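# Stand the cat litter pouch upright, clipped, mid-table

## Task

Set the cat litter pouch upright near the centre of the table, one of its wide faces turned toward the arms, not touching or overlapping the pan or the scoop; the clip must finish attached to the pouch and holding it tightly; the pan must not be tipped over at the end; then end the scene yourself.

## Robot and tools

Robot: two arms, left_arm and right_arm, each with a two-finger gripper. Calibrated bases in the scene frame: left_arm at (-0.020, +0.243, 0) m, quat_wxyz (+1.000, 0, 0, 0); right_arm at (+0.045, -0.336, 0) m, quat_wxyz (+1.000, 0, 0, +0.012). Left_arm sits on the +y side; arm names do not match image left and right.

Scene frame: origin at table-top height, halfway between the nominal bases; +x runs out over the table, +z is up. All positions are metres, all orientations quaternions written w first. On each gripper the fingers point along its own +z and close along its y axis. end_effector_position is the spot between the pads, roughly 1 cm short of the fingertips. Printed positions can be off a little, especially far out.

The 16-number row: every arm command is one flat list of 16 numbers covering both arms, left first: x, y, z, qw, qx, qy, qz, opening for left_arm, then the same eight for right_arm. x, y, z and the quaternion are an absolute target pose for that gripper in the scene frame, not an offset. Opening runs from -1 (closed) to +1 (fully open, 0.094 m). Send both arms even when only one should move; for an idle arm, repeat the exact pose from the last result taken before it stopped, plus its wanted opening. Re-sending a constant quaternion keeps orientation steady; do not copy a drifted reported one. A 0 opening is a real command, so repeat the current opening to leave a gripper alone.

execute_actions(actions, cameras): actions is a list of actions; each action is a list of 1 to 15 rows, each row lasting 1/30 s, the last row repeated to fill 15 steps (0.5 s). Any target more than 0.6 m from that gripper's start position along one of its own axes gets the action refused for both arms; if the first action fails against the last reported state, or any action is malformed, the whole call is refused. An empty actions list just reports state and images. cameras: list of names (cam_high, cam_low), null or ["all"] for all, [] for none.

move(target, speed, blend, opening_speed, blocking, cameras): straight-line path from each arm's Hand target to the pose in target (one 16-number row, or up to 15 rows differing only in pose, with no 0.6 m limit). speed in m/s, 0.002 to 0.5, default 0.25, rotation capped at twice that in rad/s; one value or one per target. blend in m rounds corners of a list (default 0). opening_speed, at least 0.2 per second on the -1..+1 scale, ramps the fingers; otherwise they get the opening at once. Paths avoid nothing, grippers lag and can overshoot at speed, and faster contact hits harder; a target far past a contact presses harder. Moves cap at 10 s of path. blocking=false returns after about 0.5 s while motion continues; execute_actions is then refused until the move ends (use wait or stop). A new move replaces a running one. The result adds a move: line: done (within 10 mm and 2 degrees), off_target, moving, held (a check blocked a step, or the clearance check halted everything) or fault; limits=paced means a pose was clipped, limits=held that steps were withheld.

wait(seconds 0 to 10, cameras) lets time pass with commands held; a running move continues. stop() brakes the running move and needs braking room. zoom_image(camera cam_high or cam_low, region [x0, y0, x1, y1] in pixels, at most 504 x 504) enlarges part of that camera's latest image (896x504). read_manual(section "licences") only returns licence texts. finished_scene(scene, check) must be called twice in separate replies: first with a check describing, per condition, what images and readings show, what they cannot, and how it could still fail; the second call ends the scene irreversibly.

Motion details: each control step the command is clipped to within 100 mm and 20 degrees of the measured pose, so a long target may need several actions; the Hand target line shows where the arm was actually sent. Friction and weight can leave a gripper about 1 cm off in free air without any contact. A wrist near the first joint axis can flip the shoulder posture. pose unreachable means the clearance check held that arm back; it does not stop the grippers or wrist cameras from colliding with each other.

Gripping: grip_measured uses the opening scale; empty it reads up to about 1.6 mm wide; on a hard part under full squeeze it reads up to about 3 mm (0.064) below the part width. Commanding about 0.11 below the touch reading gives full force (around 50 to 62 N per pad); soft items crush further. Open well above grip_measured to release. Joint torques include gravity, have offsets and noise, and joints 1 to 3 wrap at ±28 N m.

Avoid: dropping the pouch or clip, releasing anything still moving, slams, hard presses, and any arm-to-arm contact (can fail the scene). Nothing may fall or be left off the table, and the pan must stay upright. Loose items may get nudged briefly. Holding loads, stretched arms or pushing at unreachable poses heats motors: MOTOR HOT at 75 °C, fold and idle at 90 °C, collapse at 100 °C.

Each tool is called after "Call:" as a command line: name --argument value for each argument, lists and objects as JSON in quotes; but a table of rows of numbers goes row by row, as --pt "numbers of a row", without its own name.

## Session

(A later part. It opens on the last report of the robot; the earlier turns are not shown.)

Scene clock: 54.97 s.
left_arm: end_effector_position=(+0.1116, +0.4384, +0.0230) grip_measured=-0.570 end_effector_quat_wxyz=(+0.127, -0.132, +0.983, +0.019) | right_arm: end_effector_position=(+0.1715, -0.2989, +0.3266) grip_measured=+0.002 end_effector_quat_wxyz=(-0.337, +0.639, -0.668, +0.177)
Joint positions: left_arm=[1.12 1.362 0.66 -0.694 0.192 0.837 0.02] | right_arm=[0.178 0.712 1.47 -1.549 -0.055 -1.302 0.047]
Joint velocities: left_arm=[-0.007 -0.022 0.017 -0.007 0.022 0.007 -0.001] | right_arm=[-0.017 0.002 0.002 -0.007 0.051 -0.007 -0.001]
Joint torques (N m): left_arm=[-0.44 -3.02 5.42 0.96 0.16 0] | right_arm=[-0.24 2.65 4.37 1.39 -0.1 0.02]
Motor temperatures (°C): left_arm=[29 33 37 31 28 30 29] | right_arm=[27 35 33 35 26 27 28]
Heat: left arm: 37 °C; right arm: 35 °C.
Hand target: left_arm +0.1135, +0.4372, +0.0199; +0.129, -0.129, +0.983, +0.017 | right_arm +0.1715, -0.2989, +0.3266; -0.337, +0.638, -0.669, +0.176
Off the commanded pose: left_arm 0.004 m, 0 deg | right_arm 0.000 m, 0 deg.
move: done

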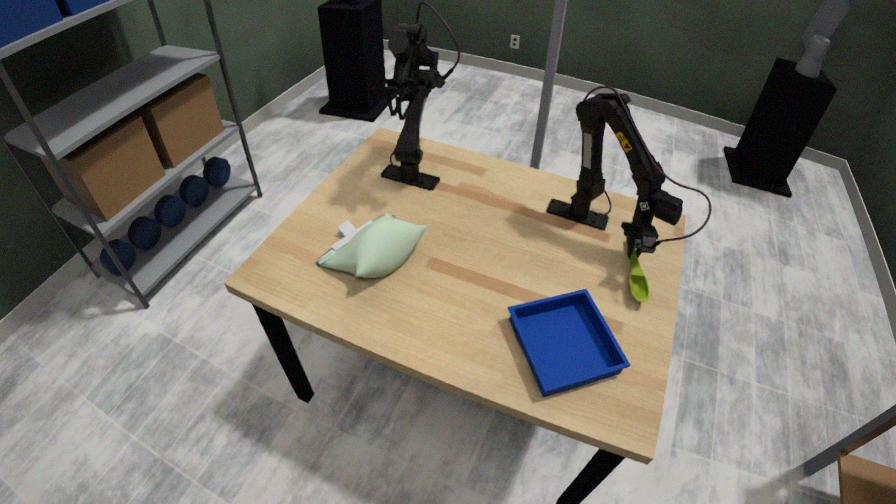

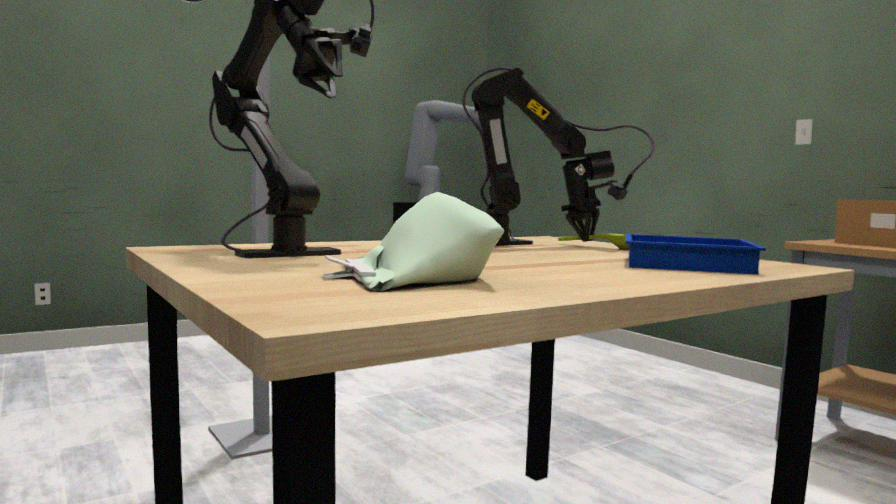

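Call:
move --target '[0.114,0.438,0.013,0.1294,-0.1294,0.9829,0.0170,-0.75,0.1715,-0.2989,0.3266,-0.337,0.638,-0.669,0.176,0.0]' --speed 0.03 --cameras '[]'

Call:
move --target '[0.114,0.438,0.017,0.1294,-0.1294,0.9829,0.0170,0.1,0.1715,-0.2989,0.3266,-0.337,0.638,-0.669,0.176,0.0]' --speed 0.05 --opening_speed 0.6

Scene clock: 55.97 s.
left_arm: end_effector_position=(+0.1140, +0.4431, +0.0190) grip_measured=-0.570 end_effector_quat_wxyz=(+0.133, -0.131, +0.982, +0.026) | right_arm: end_effector_position=(+0.1715, -0.2989, +0.3266) grip_measured=+0.002 end_effector_quat_wxyz=(-0.337, +0.639, -0.668, +0.177)
Joint positions: left_arm=[1.12 1.377 0.649 -0.65 0.192 0.837 0.02] | right_arm=[0.178 0.712 1.47 -1.549 -0.055 -1.302 0.047]
Joint velocities: left_arm=[0.002 -0.002 0.002 -0.022 -0.037 -0.037 -0.002] | right_arm=[-0.007 -0.002 -0.012 0.037 -0.081 -0.022 0.002]
Joint torques (N m): left_arm=[-0.36 -2.61 4.9 0.85 0.11 -0.01] | right_arm=[-0.31 3.06 4.19 1.41 -0.11 -0.01]
Motor temperatures (°C): left_arm=[29 33 36 31 28 30 29] | right_arm=[27 35 33 35 26 27 28]
Heat: left arm: 36 °C; right arm: 35 °C.
Hand target: left_arm +0.1137, +0.4378, +0.0132; +0.129, -0.129, +0.983, +0.017 | right_arm +0.1715, -0.2989, +0.3266; -0.337, +0.638, -0.669, +0.176
Off the commanded pose: left_arm 0.008 m, 1 deg | right_arm 0.000 m, 0 deg.
move: done
No camera images: "cameras" was empty.

Scene clock: 57.60 s.
left_arm: end_effector_position=(+0.1140, +0.4431, +0.0190) grip_measured=+0.099 end_effector_quat_wxyz=(+0.133, -0.131, +0.982, +0.026) | right_arm: end_effector_position=(+0.1715, -0.2989, +0.3266) grip_measured=+0.002 end_effector_quat_wxyz=(-0.337, +0.639, -0.668, +0.177)
Joint positions: left_arm=[1.12 1.377 0.649 -0.651 0.192 0.837 0.052] | right_arm=[0.178 0.712 1.47 -1.549 -0.055 -1.302 0.047]
Joint velocities: left_arm=[-0.012 -0.012 -0.017 -0.037 -0.022 -0.037 -0.001] | right_arm=[0.002 0.002 -0.012 -0.037 -0.037 -0.007 0.001]
Joint torques (N m): left_arm=[-0.57 -3.33 5.76 0.68 0.12 -0.03] | right_arm=[-0.23 2.88 4.29 1.44 -0.05 -0.04]
Motor temperatures (°C): left_arm=[29 32 36 31 28 30 29] | right_arm=[27 35 33 35 26 27 28]
Heat: left arm: 36 °C; right arm: 35 °C.
Hand target: left_arm +0.1139, +0.4380, +0.0171; +0.129, -0.130, +0.983, +0.017 | right_arm +0.1715, -0.2989, +0.3266; -0.337, +0.638, -0.669, +0.176
Off the commanded pose: left_arm 0.005 m, 1 deg | right_arm 0.000 m, 0 deg.
move: done

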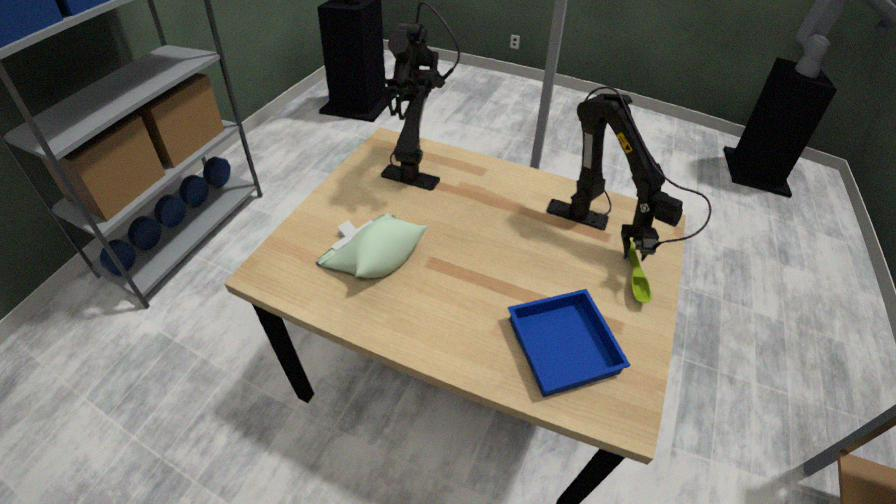

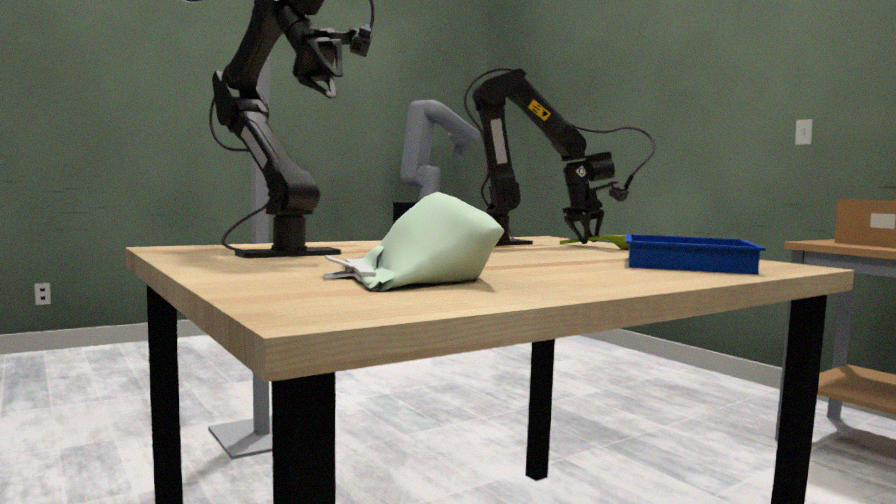

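Call:
move --pt "0.114 0.438 0.12 0.1294 -0.1294 0.9829 0.0170 0.5 0.1715 -0.2989 0.3266 -0.337 0.638 -0.669 0.176 0.0" --pt "0.16 0.33 0.20 0.1294 -0.1294 0.9829 0.0170 0.5 0.1715 -0.2989 0.3266 -0.337 0.638 -0.669 0.176 0.0" --speed 0.15 --blend 0.03 --opening_speed 0.6

Scene clock: 62.33 s.
left_arm: end_effector_position=(+0.1571, +0.3316, +0.1921) grip_measured=+0.499 end_effector_quat_wxyz=(+0.112, -0.129, +0.985, +0.015) | right_arm: end_effector_position=(+0.1715, -0.2989, +0.3266) grip_measured=+0.002 end_effector_quat_wxyz=(-0.337, +0.639, -0.668, +0.177)
Joint positions: left_arm=[0.512 1.116 1.193 -1.427 0.055 0.246 0.07] | right_arm=[0.178 0.712 1.47 -1.549 -0.055 -1.302 0.047]
Joint velocities: left_arm=[-0.007 0.007 0.002 -0.037 0.037 -0.022 0] | right_arm=[-0.002 0.017 -0.022 -0.037 -0.022 -0.007 -0.001]
Joint torques (N m): left_arm=[-0.53 -1.95 8.27 0.76 -0.02 -0.06] | right_arm=[-0.29 2.96 4.14 1.42 -0.1 0.04]
Motor temperatures (°C): left_arm=[29 32 37 31 28 30 29] | right_arm=[27 35 33 35 26 27 28]
Heat: left arm: 37 °C; right arm: 35 °C.
Hand target: left_arm +0.1577, +0.3316, +0.1997; +0.121, -0.128, +0.984, +0.020 | right_arm +0.1715, -0.2989, +0.3266; -0.337, +0.638, -0.669, +0.176
Off the commanded pose: left_arm 0.009 m, 2 deg | right_arm 0.000 m, 0 deg.
move: done

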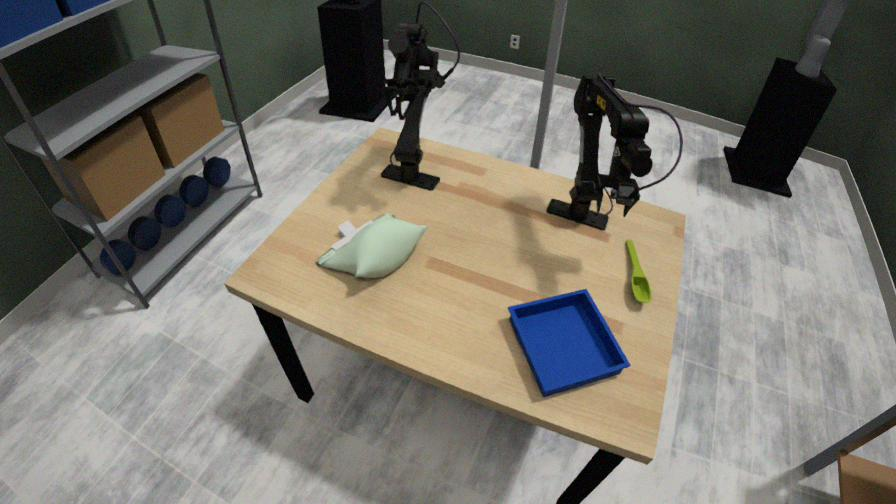

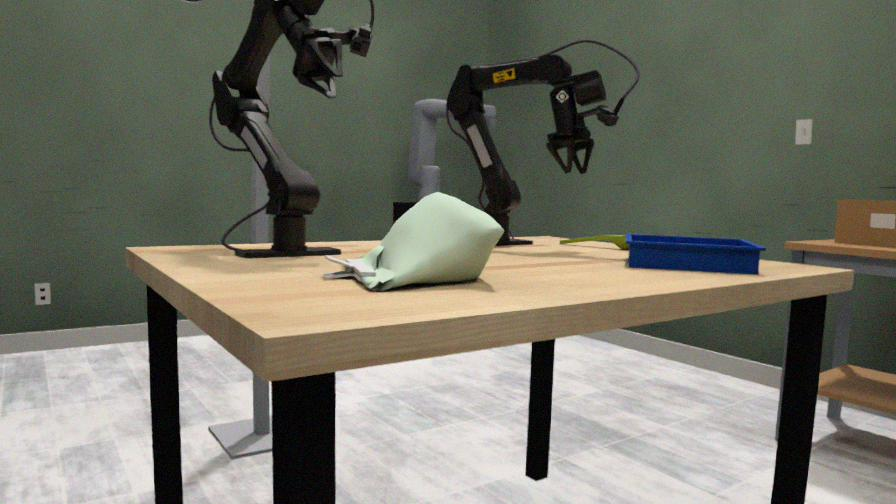

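Call:
move --pt "0.20 0.12 0.22 0.1464 -0.3536 0.8536 -0.3536 1.0 0.1715 -0.2989 0.3266 -0.337 0.638 -0.669 0.176 0.0" --pt "0.245 -0.055 0.15 0.13782 -0.23871 0.83248 -0.48063 1.0 0.1715 -0.2989 0.3266 -0.337 0.638 -0.669 0.176 0.0" --speed 0.2 --blend 0.03 --opening_speed 0.8

Scene clock: 66.73 s.
left_arm: end_effector_position=(+0.2407, -0.0523, +0.1525) grip_measured=+0.999 end_effector_quat_wxyz=(+0.127, -0.234, +0.841, -0.470) | right_arm: end_effector_position=(+0.1715, -0.2989, +0.3266) grip_measured=+0.002 end_effector_quat_wxyz=(-0.337, +0.639, -0.668, +0.177)
Joint positions: left_arm=[-0.736 1.306 0.706 0.027 0.254 -1.416 0.094] | right_arm=[0.178 0.712 1.47 -1.549 -0.055 -1.302 0.047]
Joint velocities: left_arm=[0.012 0.012 -0.002 -0.037 -0.007 -0.022 0] | right_arm=[-0.007 -0.012 -0.002 -0.007 -0.066 -0.037 0]
Joint torques (N m): left_arm=[-0.49 -3.25 6.28 1.94 -0.07 0.05] | right_arm=[-0.18 2.89 4.29 1.42 -0.11 0.02]
Motor temperatures (°C): left_arm=[29 31 36 31 28 30 28] | right_arm=[27 34 33 35 26 27 28]
Heat: left arm: 36 °C; right arm: 35 °C.
Hand target: left_arm +0.2396, -0.0519, +0.1457; +0.128, -0.234, +0.845, -0.464 | right_arm +0.1715, -0.2989, +0.3266; -0.337, +0.638, -0.669, +0.176
Off the commanded pose: left_arm 0.006 m, 2 deg | right_arm 0.000 m, 0 deg.
move: done

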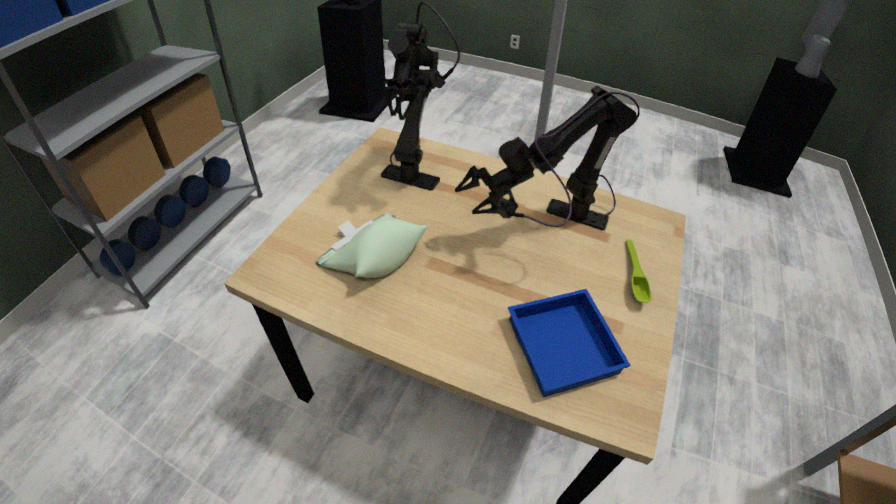

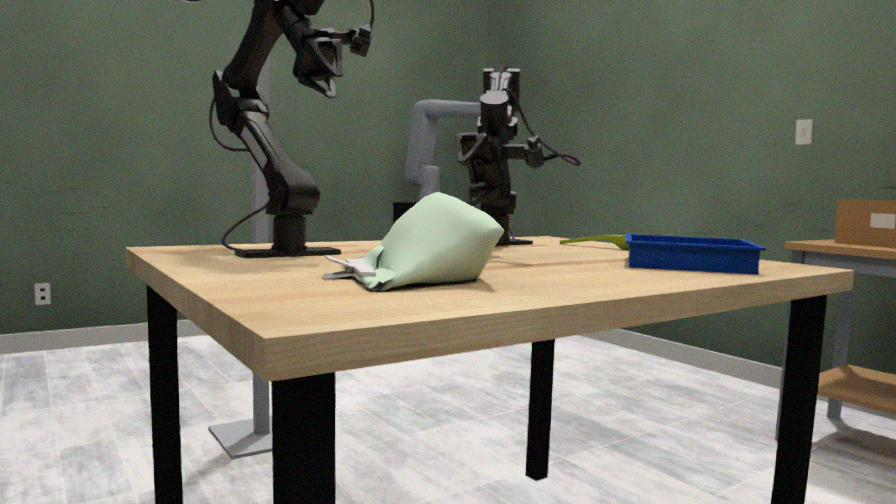

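Call:
move --target '[0.253,-0.071,0.064,0.13782,-0.23871,0.83248,-0.48063,1.0,0.1715,-0.2989,0.3266,-0.337,0.638,-0.669,0.176,0.0]' --speed 0.08

Call:
zoom_image --camera "cam_high" --region '[360, 140, 540, 290]'

Call:
zoom_image --camera "cam_low" --region '[400, 160, 580, 290]'

Scene clock: 68.73 s.
left_arm: end_effector_position=(+0.2544, -0.0714, +0.0698) grip_measured=+0.999 end_effector_quat_wxyz=(+0.137, -0.238, +0.830, -0.486) | right_arm: end_effector_position=(+0.1715, -0.2989, +0.3266) grip_measured=+0.002 end_effector_quat_wxyz=(-0.337, +0.639, -0.668, +0.177)
Joint positions: left_arm=[-0.761 1.637 0.546 0.565 0.222 -1.447 0.094] | right_arm=[0.178 0.712 1.47 -1.549 -0.055 -1.302 0.047]
Joint velocities: left_arm=[-0.007 -0.012 -0.002 0.007 -0.022 -0.051 -0.001] | right_arm=[-0.007 0.002 0.007 0.037 0.022 -0.066 0]
Joint torques (N m): left_arm=[-0.57 -4.71 4.93 2.03 -0.06 0.02] | right_arm=[-0.2 2.91 4.16 1.41 -0.07 0.04]
Motor temperatures (°C): left_arm=[29 31 36 32 28 30 28] | right_arm=[27 34 33 35 26 27 28]
Heat: left arm: 36 °C; right arm: 35 °C.
Hand target: left_arm +0.2521, -0.0703, +0.0637; +0.138, -0.238, +0.833, -0.480 | right_arm +0.1715, -0.2989, +0.3266; -0.337, +0.638, -0.669, +0.176
Off the commanded pose: left_arm 0.006 m, 1 deg | right_arm 0.000 m, 0 deg.
move: done

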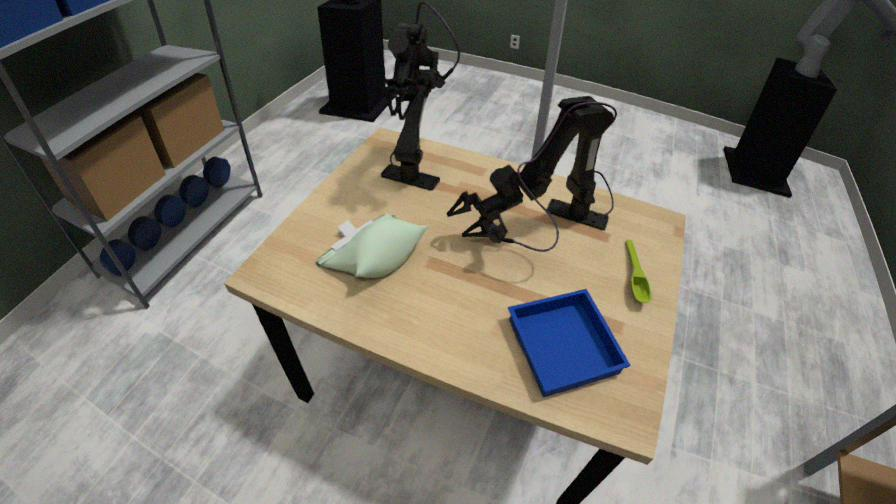

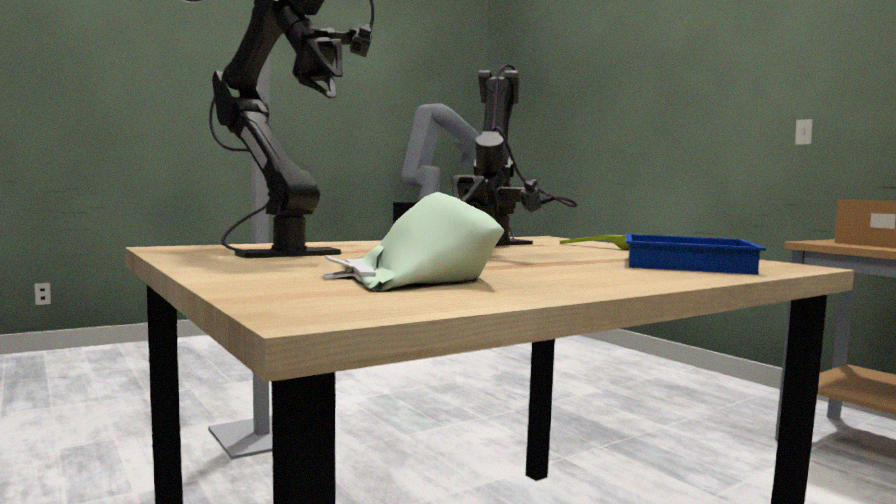

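Scaled by 2.800.

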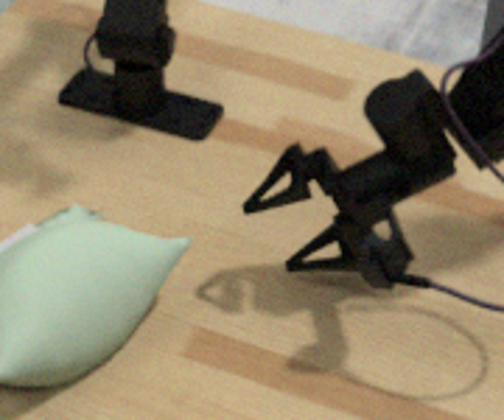

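Scaled by 2.800.

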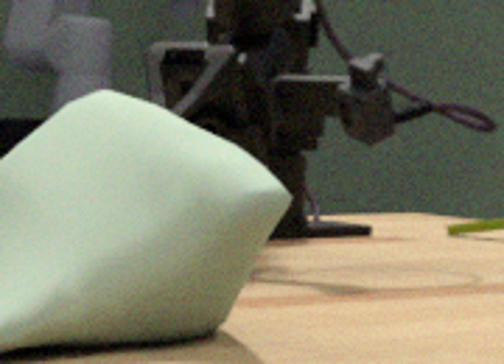

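Call:
move --target '[0.285,-0.124,0.062,0.13782,-0.23871,0.83248,-0.48063,1.0,0.1715,-0.2989,0.3266,-0.337,0.638,-0.669,0.176,0.0]' --speed 0.06

Call:
zoom_image --camera "cam_high" --region '[380, 180, 500, 280]'

Call:
zoom_image --camera "cam_low" --region '[400, 160, 580, 290]'

Scene clock: 75.63 s.
left_arm: end_effector_position=(+0.2828, -0.1208, +0.0647) grip_measured=+0.999 end_effector_quat_wxyz=(+0.138, -0.238, +0.829, -0.487) | right_arm: end_effector_position=(+0.1715, -0.2989, +0.3266) grip_measured=+0.002 end_effector_quat_wxyz=(-0.337, +0.639, -0.668, +0.177)
Joint positions: left_arm=[-0.812 1.835 0.76 0.556 0.178 -1.474 0.094] | right_arm=[0.178 0.712 1.47 -1.549 -0.055 -1.302 0.047]
Joint velocities: left_arm=[0.017 -0.002 -0.017 -0.007 0.051 0.007 -0.002] | right_arm=[0.007 0.012 0.022 0.022 0.007 0.051 0]
Joint torques (N m): left_arm=[-0.46 -6.17 7.75 1.72 -0.08 0.05] | right_arm=[-0.4 2.89 4.01 1.39 -0.11 0.01]
Motor temperatures (°C): left_arm=[29 32 36 33 28 30 28] | right_arm=[27 34 33 36 26 27 28]
Heat: left arm: 36 °C; right arm: 36 °C.
Hand target: left_arm +0.2844, -0.1240, +0.0614; +0.138, -0.238, +0.833, -0.481 | right_arm +0.1715, -0.2989, +0.3266; -0.337, +0.638, -0.669, +0.176
Off the commanded pose: left_arm 0.005 m, 1 deg | right_arm 0.000 m, 0 deg.
move: done

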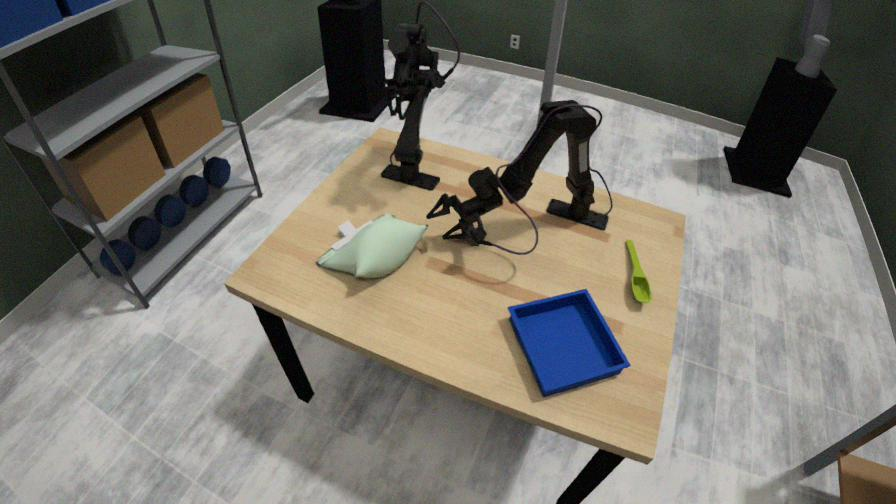

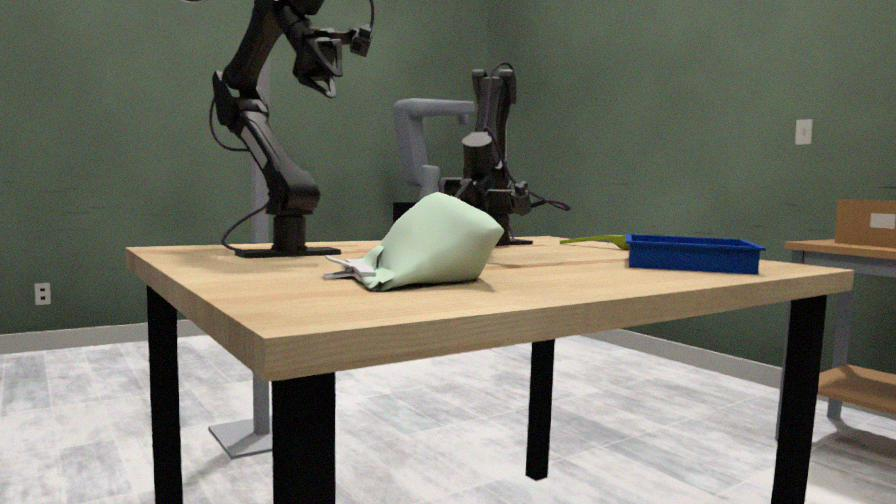

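Scaled by 4.200.

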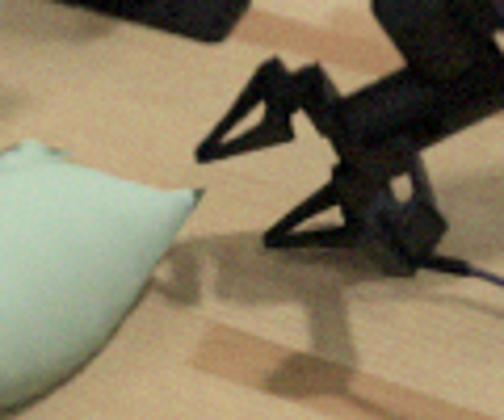

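Scaled by 2.800.

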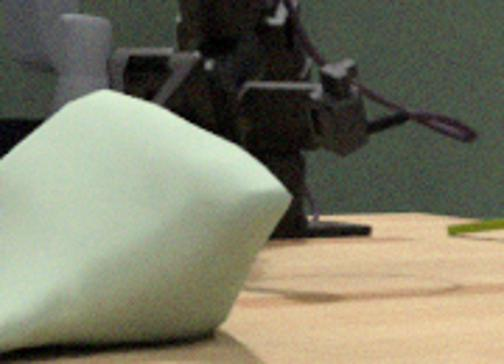

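Call:
move --target '[0.310,-0.161,0.063,0.13782,-0.23871,0.83248,-0.48063,1.0,0.1715,-0.2989,0.3266,-0.337,0.638,-0.669,0.176,0.0]' --speed 0.05

Call:
zoom_image --camera "cam_high" --region '[370, 180, 490, 280]'

Call:
zoom_image --camera "cam_low" --region '[380, 160, 560, 290]'

Scene clock: 77.53 s.
left_arm: end_effector_position=(+0.3082, -0.1575, +0.0672) grip_measured=+0.999 end_effector_quat_wxyz=(+0.138, -0.238, +0.829, -0.488) | right_arm: end_effector_position=(+0.1715, -0.2989, +0.3266) grip_measured=+0.002 end_effector_quat_wxyz=(-0.337, +0.639, -0.668, +0.177)
Joint positions: left_arm=[-0.83 1.96 0.956 0.488 0.162 -1.484 0.094] | right_arm=[0.178 0.712 1.47 -1.549 -0.055 -1.302 0.047]
Joint velocities: left_arm=[0.027 0.017 -0.012 0.037 0.066 -0.051 -0.001] | right_arm=[0.007 0.002 0.007 0.051 -0.037 0.022 0]
Joint torques (N m): left_arm=[-0.29 -7.58 8.03 1.77 -0.1 0.04] | right_arm=[-0.06 3.1 4.18 1.36 -0.1 0.02]
Motor temperatures (°C): left_arm=[29 32 36 34 28 30 28] | right_arm=[27 34 33 36 26 27 28]
Heat: left arm: 36 °C; right arm: 36 °C.
Hand target: left_arm +0.3096, -0.1610, +0.0626; +0.138, -0.238, +0.832, -0.481 | right_arm +0.1715, -0.2989, +0.3266; -0.337, +0.638, -0.669, +0.176
Off the commanded pose: left_arm 0.006 m, 1 deg | right_arm 0.000 m, 0 deg.
move: done

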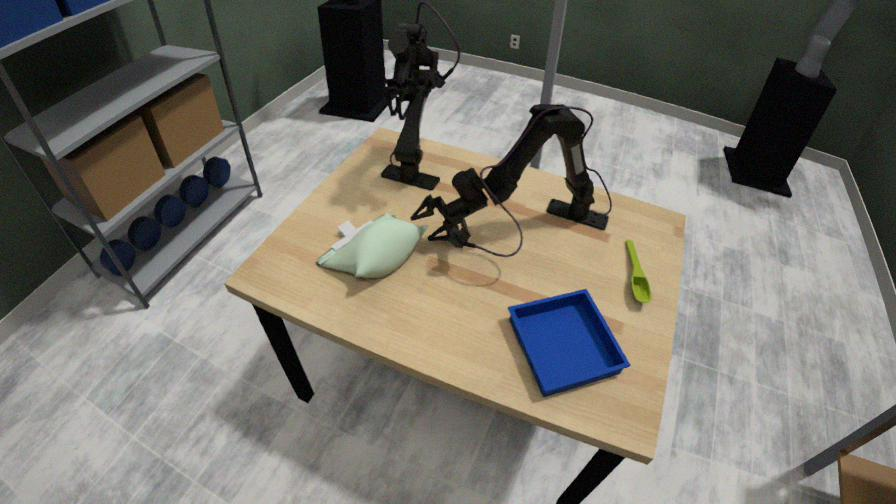

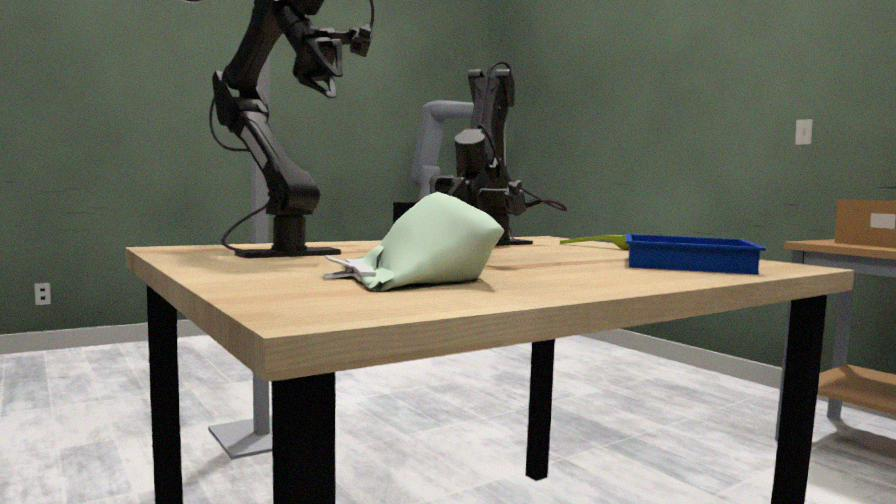

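Scaled by 4.200.

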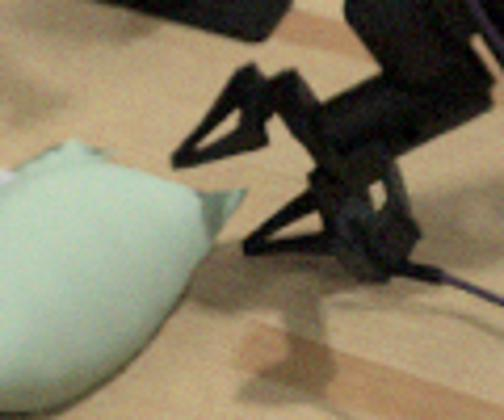

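Scaled by 2.800.

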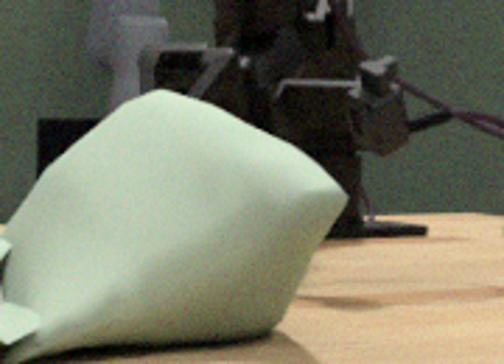

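Call:
move --target '[0.310,-0.161,0.063,0.13782,-0.23871,0.83248,-0.48063,-0.6,0.1715,-0.2989,0.3266,-0.337,0.638,-0.669,0.176,0.0]' --speed 0.05 --opening_speed 0.8

Call:
zoom_image --camera "cam_high" --region '[370, 180, 490, 280]'

Scene clock: 80.03 s.
left_arm: end_effector_position=(+0.3078, -0.1595, +0.0688) grip_measured=-0.599 end_effector_quat_wxyz=(+0.137, -0.237, +0.828, -0.489) | right_arm: end_effector_position=(+0.1715, -0.2989, +0.3266) grip_measured=+0.002 end_effector_quat_wxyz=(-0.337, +0.639, -0.668, +0.177)
Joint positions: left_arm=[-0.834 1.96 0.961 0.486 0.162 -1.485 0.019] | right_arm=[0.178 0.712 1.47 -1.549 -0.055 -1.302 0.047]
Joint velocities: left_arm=[0.007 -0.002 -0.022 -0.022 0.007 0.081 -0.001] | right_arm=[-0.007 0.027 0.027 -0.051 -0.066 -0.022 0.001]
Joint torques (N m): left_arm=[-0.23 -7.54 7.53 1.75 -0.1 0.04] | right_arm=[-0.4 2.69 4.33 1.4 -0.09 -0.02]
Motor temperatures (°C): left_arm=[29 33 36 34 28 30 28] | right_arm=[27 34 33 36 26 27 28]
Heat: left arm: 36 °C; right arm: 36 °C.
Hand target: left_arm +0.3096, -0.1608, +0.0629; +0.138, -0.239, +0.833, -0.481 | right_arm +0.1715, -0.2989, +0.3266; -0.337, +0.638, -0.669, +0.176
Off the commanded pose: left_arm 0.006 m, 1 deg | right_arm 0.000 m, 0 deg.
move: done

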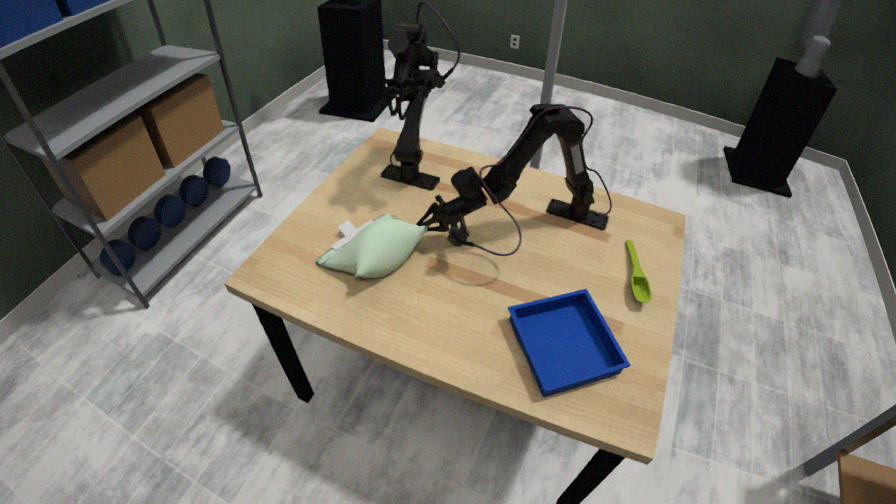

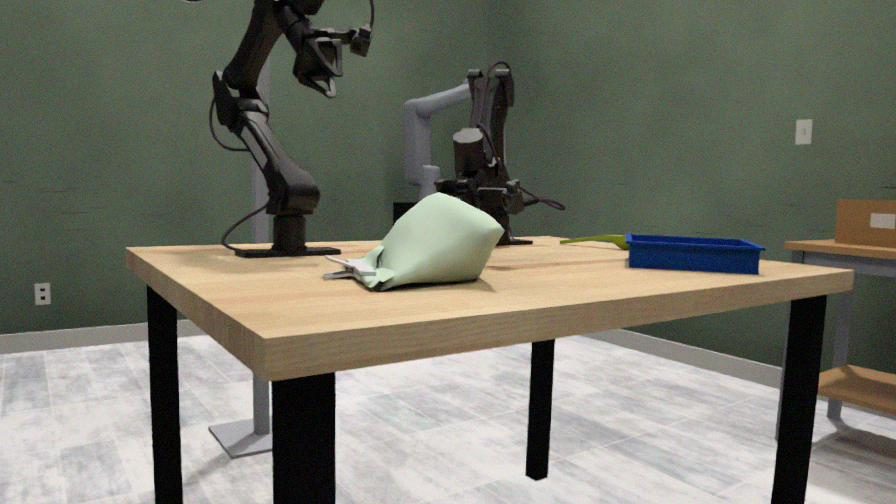

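Scaled by 4.200.

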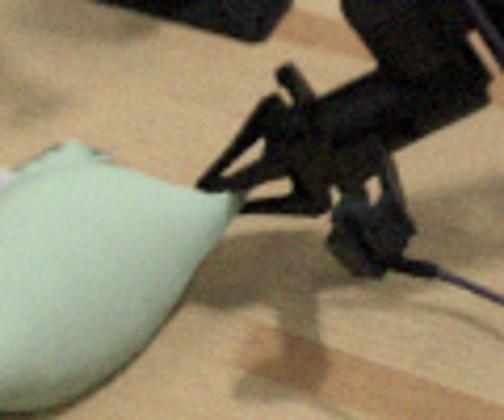

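Call:
move --target '[0.310,-0.161,0.063,0.13782,-0.23871,0.83248,-0.48063,-1.0,0.1715,-0.2989,0.3266,-0.337,0.638,-0.669,0.176,0.0]' --speed 0.05 --opening_speed 0.6

Call:
zoom_image --camera "cam_high" --region '[370, 180, 490, 280]'

Scene clock: 81.23 s.
left_arm: end_effector_position=(+0.3071, -0.1606, +0.0696) grip_measured=-0.969 end_effector_quat_wxyz=(+0.137, -0.234, +0.828, -0.491) | right_arm: end_effector_position=(+0.1715, -0.2989, +0.3266) grip_measured=+0.002 end_effector_quat_wxyz=(-0.337, +0.639, -0.668, +0.177)
Joint positions: left_arm=[-0.835 1.96 0.961 0.489 0.164 -1.482 0.001] | right_arm=[0.178 0.712 1.47 -1.549 -0.055 -1.302 0.047]
Joint velocities: left_arm=[0.002 -0.012 -0.017 0.007 -0.007 0.037 -0.002] | right_arm=[0.007 0.002 0.012 0.022 -0.051 -0.022 0.001]
Joint torques (N m): left_arm=[0.1 -7.51 7.65 1.74 -0.12 0.02] | right_arm=[-0.16 2.8 4.25 1.41 -0.09 0.01]
Motor temperatures (°C): left_arm=[29 33 37 34 28 30 28] | right_arm=[27 34 33 36 26 27 28]
Heat: left arm: 37 °C; right arm: 36 °C.
Hand target: left_arm +0.3098, -0.1607, +0.0631; +0.138, -0.239, +0.832, -0.481 | right_arm +0.1715, -0.2989, +0.3266; -0.337, +0.638, -0.669, +0.176
Off the commanded pose: left_arm 0.007 m, 1 deg | right_arm 0.000 m, 0 deg.
move: done

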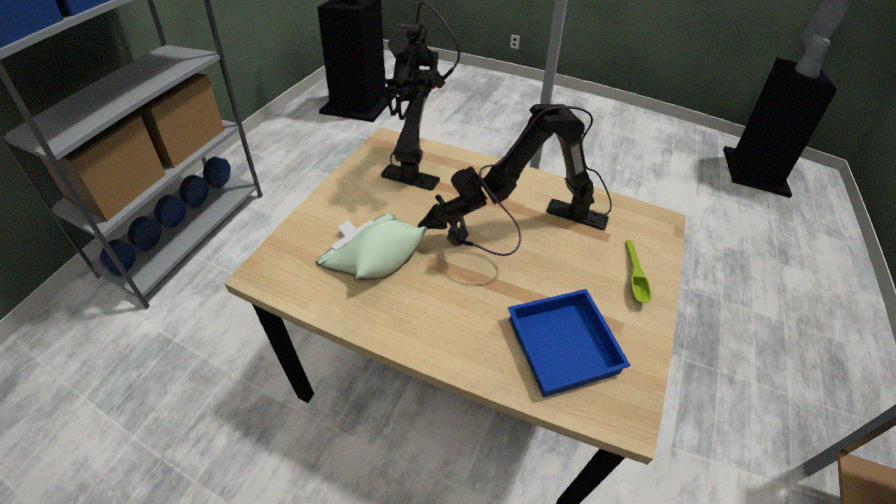

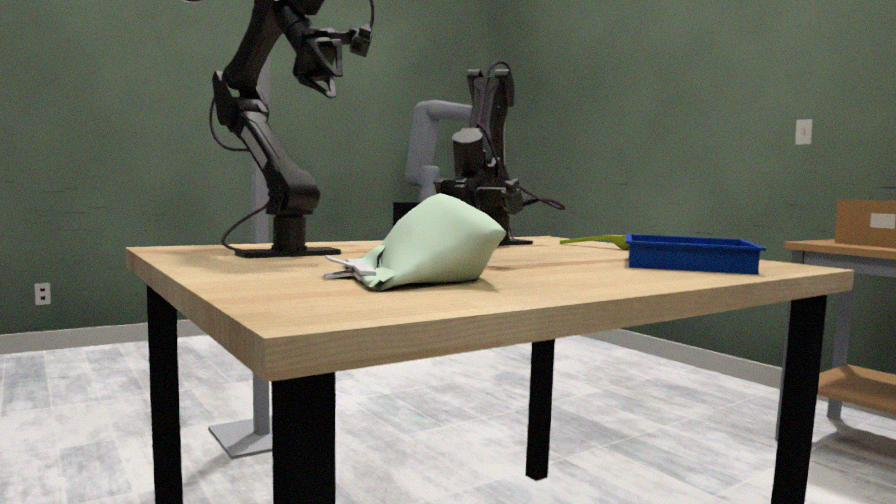

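Scaled by 4.200.

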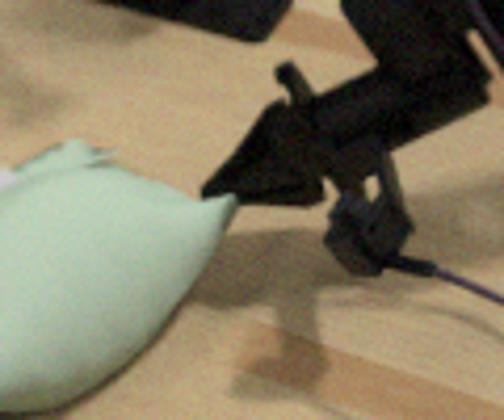

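Call:
move --target '[0.333,-0.128,0.072,0.13782,-0.23871,0.83248,-0.48063,-1.0,0.1715,-0.2989,0.3266,-0.337,0.638,-0.669,0.176,0.0]' --speed 0.05

Call:
zoom_image --camera "cam_high" --region '[300, 180, 500, 310]'

Scene clock: 82.87 s.
left_arm: end_effector_position=(+0.3195, -0.1452, +0.0705) grip_measured=-0.976 end_effector_quat_wxyz=(+0.117, -0.214, +0.831, -0.500) | right_arm: end_effector_position=(+0.1715, -0.2989, +0.3266) grip_measured=+0.002 end_effector_quat_wxyz=(-0.337, +0.639, -0.668, +0.177)
Joint positions: left_arm=[-0.754 1.96 0.961 0.481 0.293 -1.43 0.001] | right_arm=[0.178 0.712 1.47 -1.549 -0.055 -1.302 0.047]
Joint velocities: left_arm=[0.012 -0.012 -0.002 -0.007 -0.051 -0.022 0.001] | right_arm=[0.002 -0.002 -0.007 -0.022 -0.022 -0.037 -0.001]
Joint torques (N m): left_arm=[2.19 -11.08 5.93 1.46 -0.46 0] | right_arm=[-0.34 2.91 4.22 1.41 -0.07 0.02]
Motor temperatures (°C): left_arm=[29 33 36 34 28 30 28] | right_arm=[27 34 33 36 26 27 28]
Heat: left arm: 36 °C; right arm: 36 °C.
Hand target: left_arm +0.3327, -0.1285, +0.0722; +0.137, -0.239, +0.831, -0.482 | right_arm +0.1715, -0.2989, +0.3266; -0.337, +0.638, -0.669, +0.176
Off the commanded pose: left_arm 0.022 m, 4 deg | right_arm 0.000 m, 0 deg.
move: off_target (left_arm)

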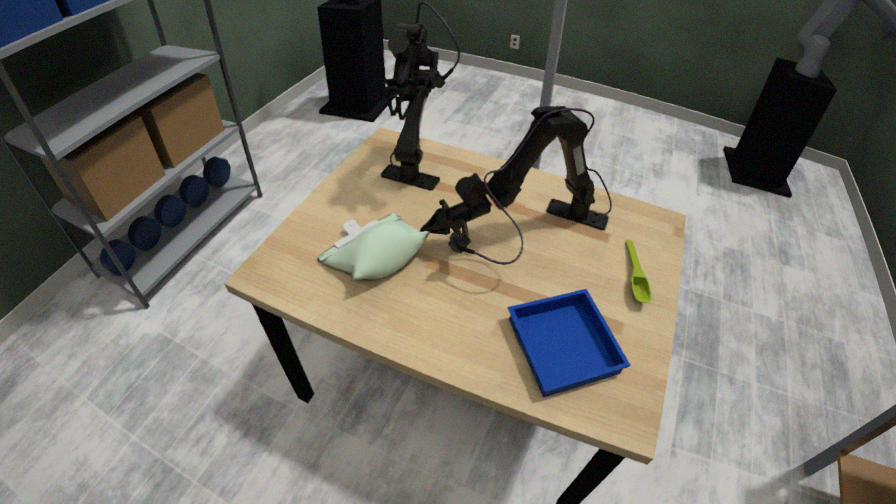

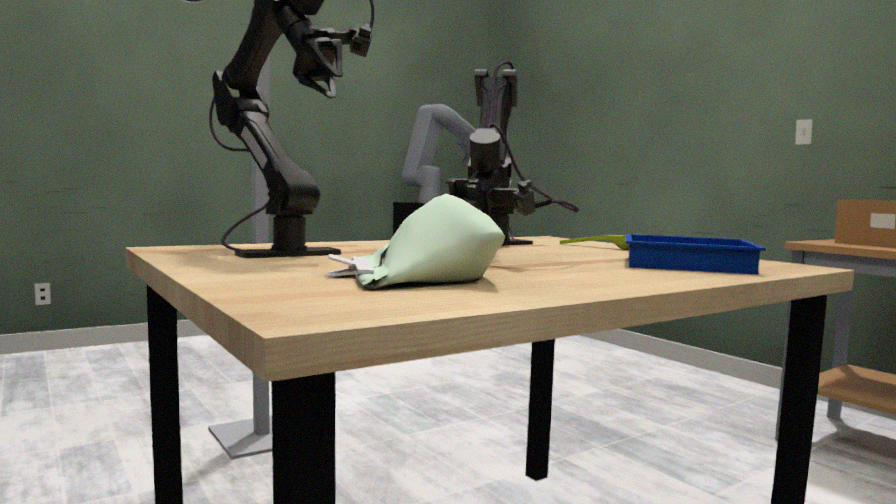

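Scaled by 2.520.

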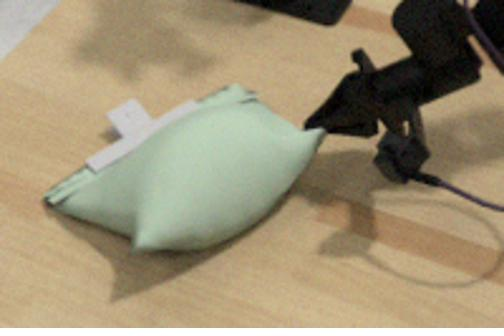

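Call:
move --target '[0.367,-0.079,0.080,0.11729,-0.21159,0.84864,-0.47042,-1.0,0.1715,-0.2989,0.3266,-0.337,0.638,-0.669,0.176,0.0]' --speed 0.06

Call:
zoom_image --camera "cam_high" --region '[300, 180, 500, 310]'

Scene clock: 84.77 s.
left_arm: end_effector_position=(+0.3470, -0.0981, +0.0706) grip_measured=-0.976 end_effector_quat_wxyz=(+0.086, -0.183, +0.849, -0.487) | right_arm: end_effector_position=(+0.1715, -0.2989, +0.3266) grip_measured=+0.002 end_effector_quat_wxyz=(-0.337, +0.639, -0.668, +0.177)
Joint positions: left_arm=[-0.574 1.946 1.011 0.309 0.516 -1.266 0.001] | right_arm=[0.178 0.712 1.47 -1.549 -0.055 -1.302 0.047]
Joint velocities: left_arm=[-0.002 -0.007 -0.017 0.007 -0.066 0.022 0] | right_arm=[-0.012 0.002 -0.007 -0.022 0.022 -0.051 0]
Joint torques (N m): left_arm=[2.73 -11.62 7.53 1.38 -0.59 -0.08] | right_arm=[-0.32 3 4.46 1.4 -0.1 0]
Motor temperatures (°C): left_arm=[29 34 37 34 28 30 29] | right_arm=[27 34 33 36 26 27 28]
Heat: left arm: 37 °C; right arm: 36 °C.
Hand target: left_arm +0.3665, -0.0797, +0.0809; +0.116, -0.213, +0.846, -0.474 | right_arm +0.1715, -0.2989, +0.3266; -0.337, +0.638, -0.669, +0.176
Off the commanded pose: left_arm 0.029 m, 5 deg | right_arm 0.000 m, 0 deg.
move: off_target (left_arm)

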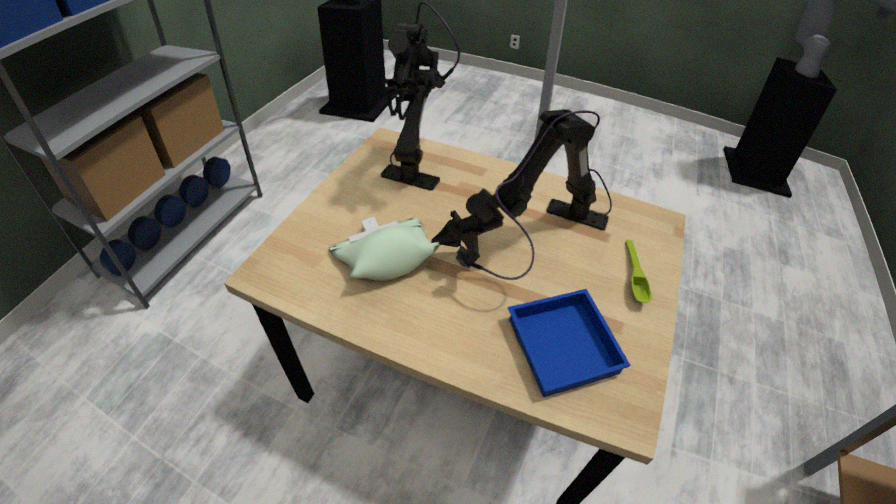

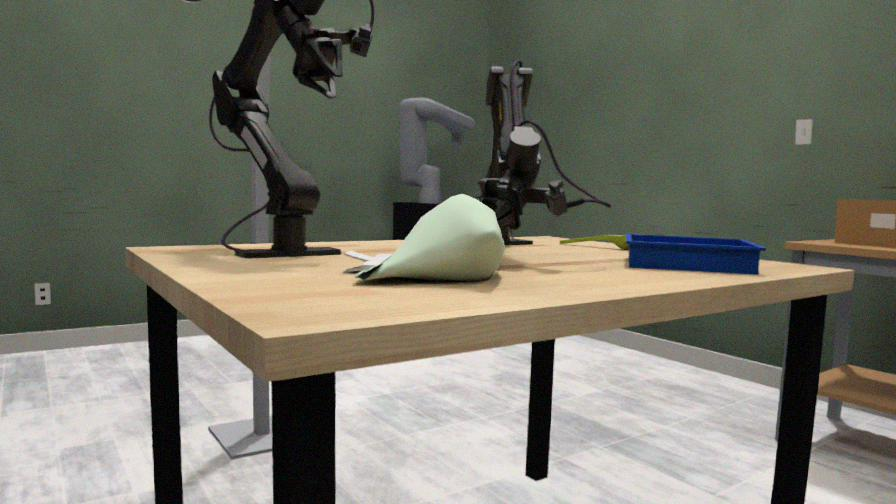

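Scaled by 2.520.

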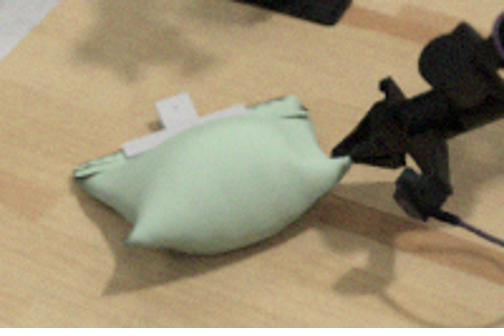

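Call:
move --target '[0.415,-0.029,0.088,0.09761,-0.18358,0.86366,-0.45920,-1.0,0.1715,-0.2989,0.3266,-0.337,0.638,-0.669,0.176,0.0]' --speed 0.06

Call:
zoom_image --camera "cam_high" --region '[300, 180, 500, 310]'

Scene clock: 87.10 s.
left_arm: end_effector_position=(+0.3895, -0.0427, +0.0807) grip_measured=-0.986 end_effector_quat_wxyz=(+0.060, -0.171, +0.866, -0.466) | right_arm: end_effector_position=(+0.1715, -0.2989, +0.3266) grip_measured=+0.002 end_effector_quat_wxyz=(-0.337, +0.639, -0.668, +0.177)
Joint positions: left_arm=[-0.384 1.981 1.2 -0.024 0.681 -1.059 0.001] | right_arm=[0.178 0.712 1.47 -1.549 -0.055 -1.302 0.047]
Joint velocities: left_arm=[-0.007 -0.012 -0.002 -0.022 -0.066 -0.007 0.001] | right_arm=[-0.002 -0.002 0.017 -0.081 -0.007 -0.125 0]
Joint torques (N m): left_arm=[2.56 -8.92 9.55 1.71 -0.21 0.07] | right_arm=[-0.2 2.71 4.3 1.41 -0.09 -0.02]
Motor temperatures (°C): left_arm=[29 35 37 34 28 30 29] | right_arm=[27 34 33 36 26 27 28]
Heat: left arm: 37 °C; right arm: 36 °C.
Hand target: left_arm +0.4140, -0.0294, +0.0893; +0.097, -0.185, +0.862, -0.462 | right_arm +0.1715, -0.2989, +0.3266; -0.337, +0.638, -0.669, +0.176
Off the commanded pose: left_arm 0.030 m, 5 deg | right_arm 0.000 m, 0 deg.
move: off_target (left_arm)

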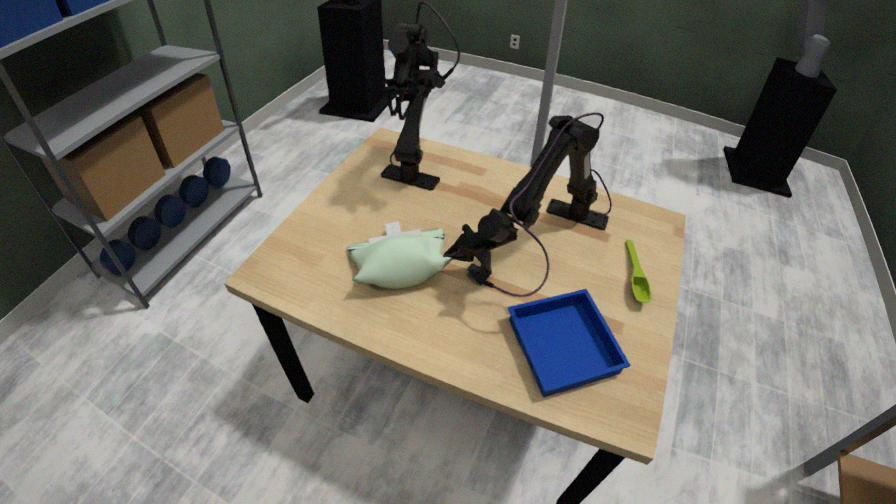

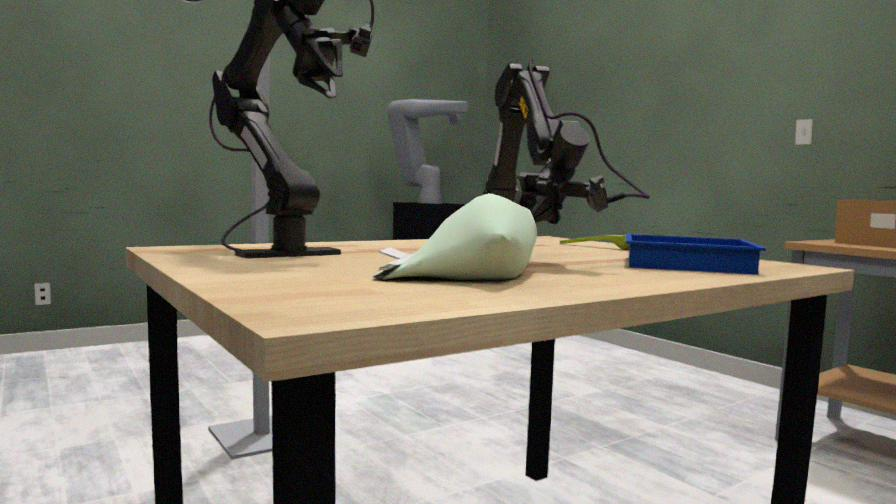

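Scaled by 2.520.

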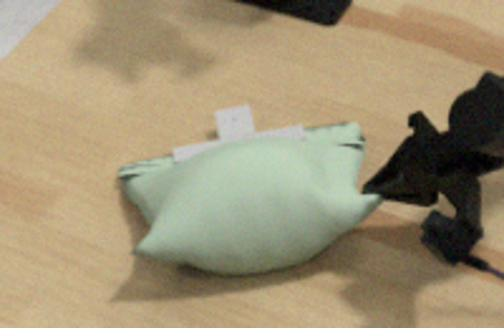

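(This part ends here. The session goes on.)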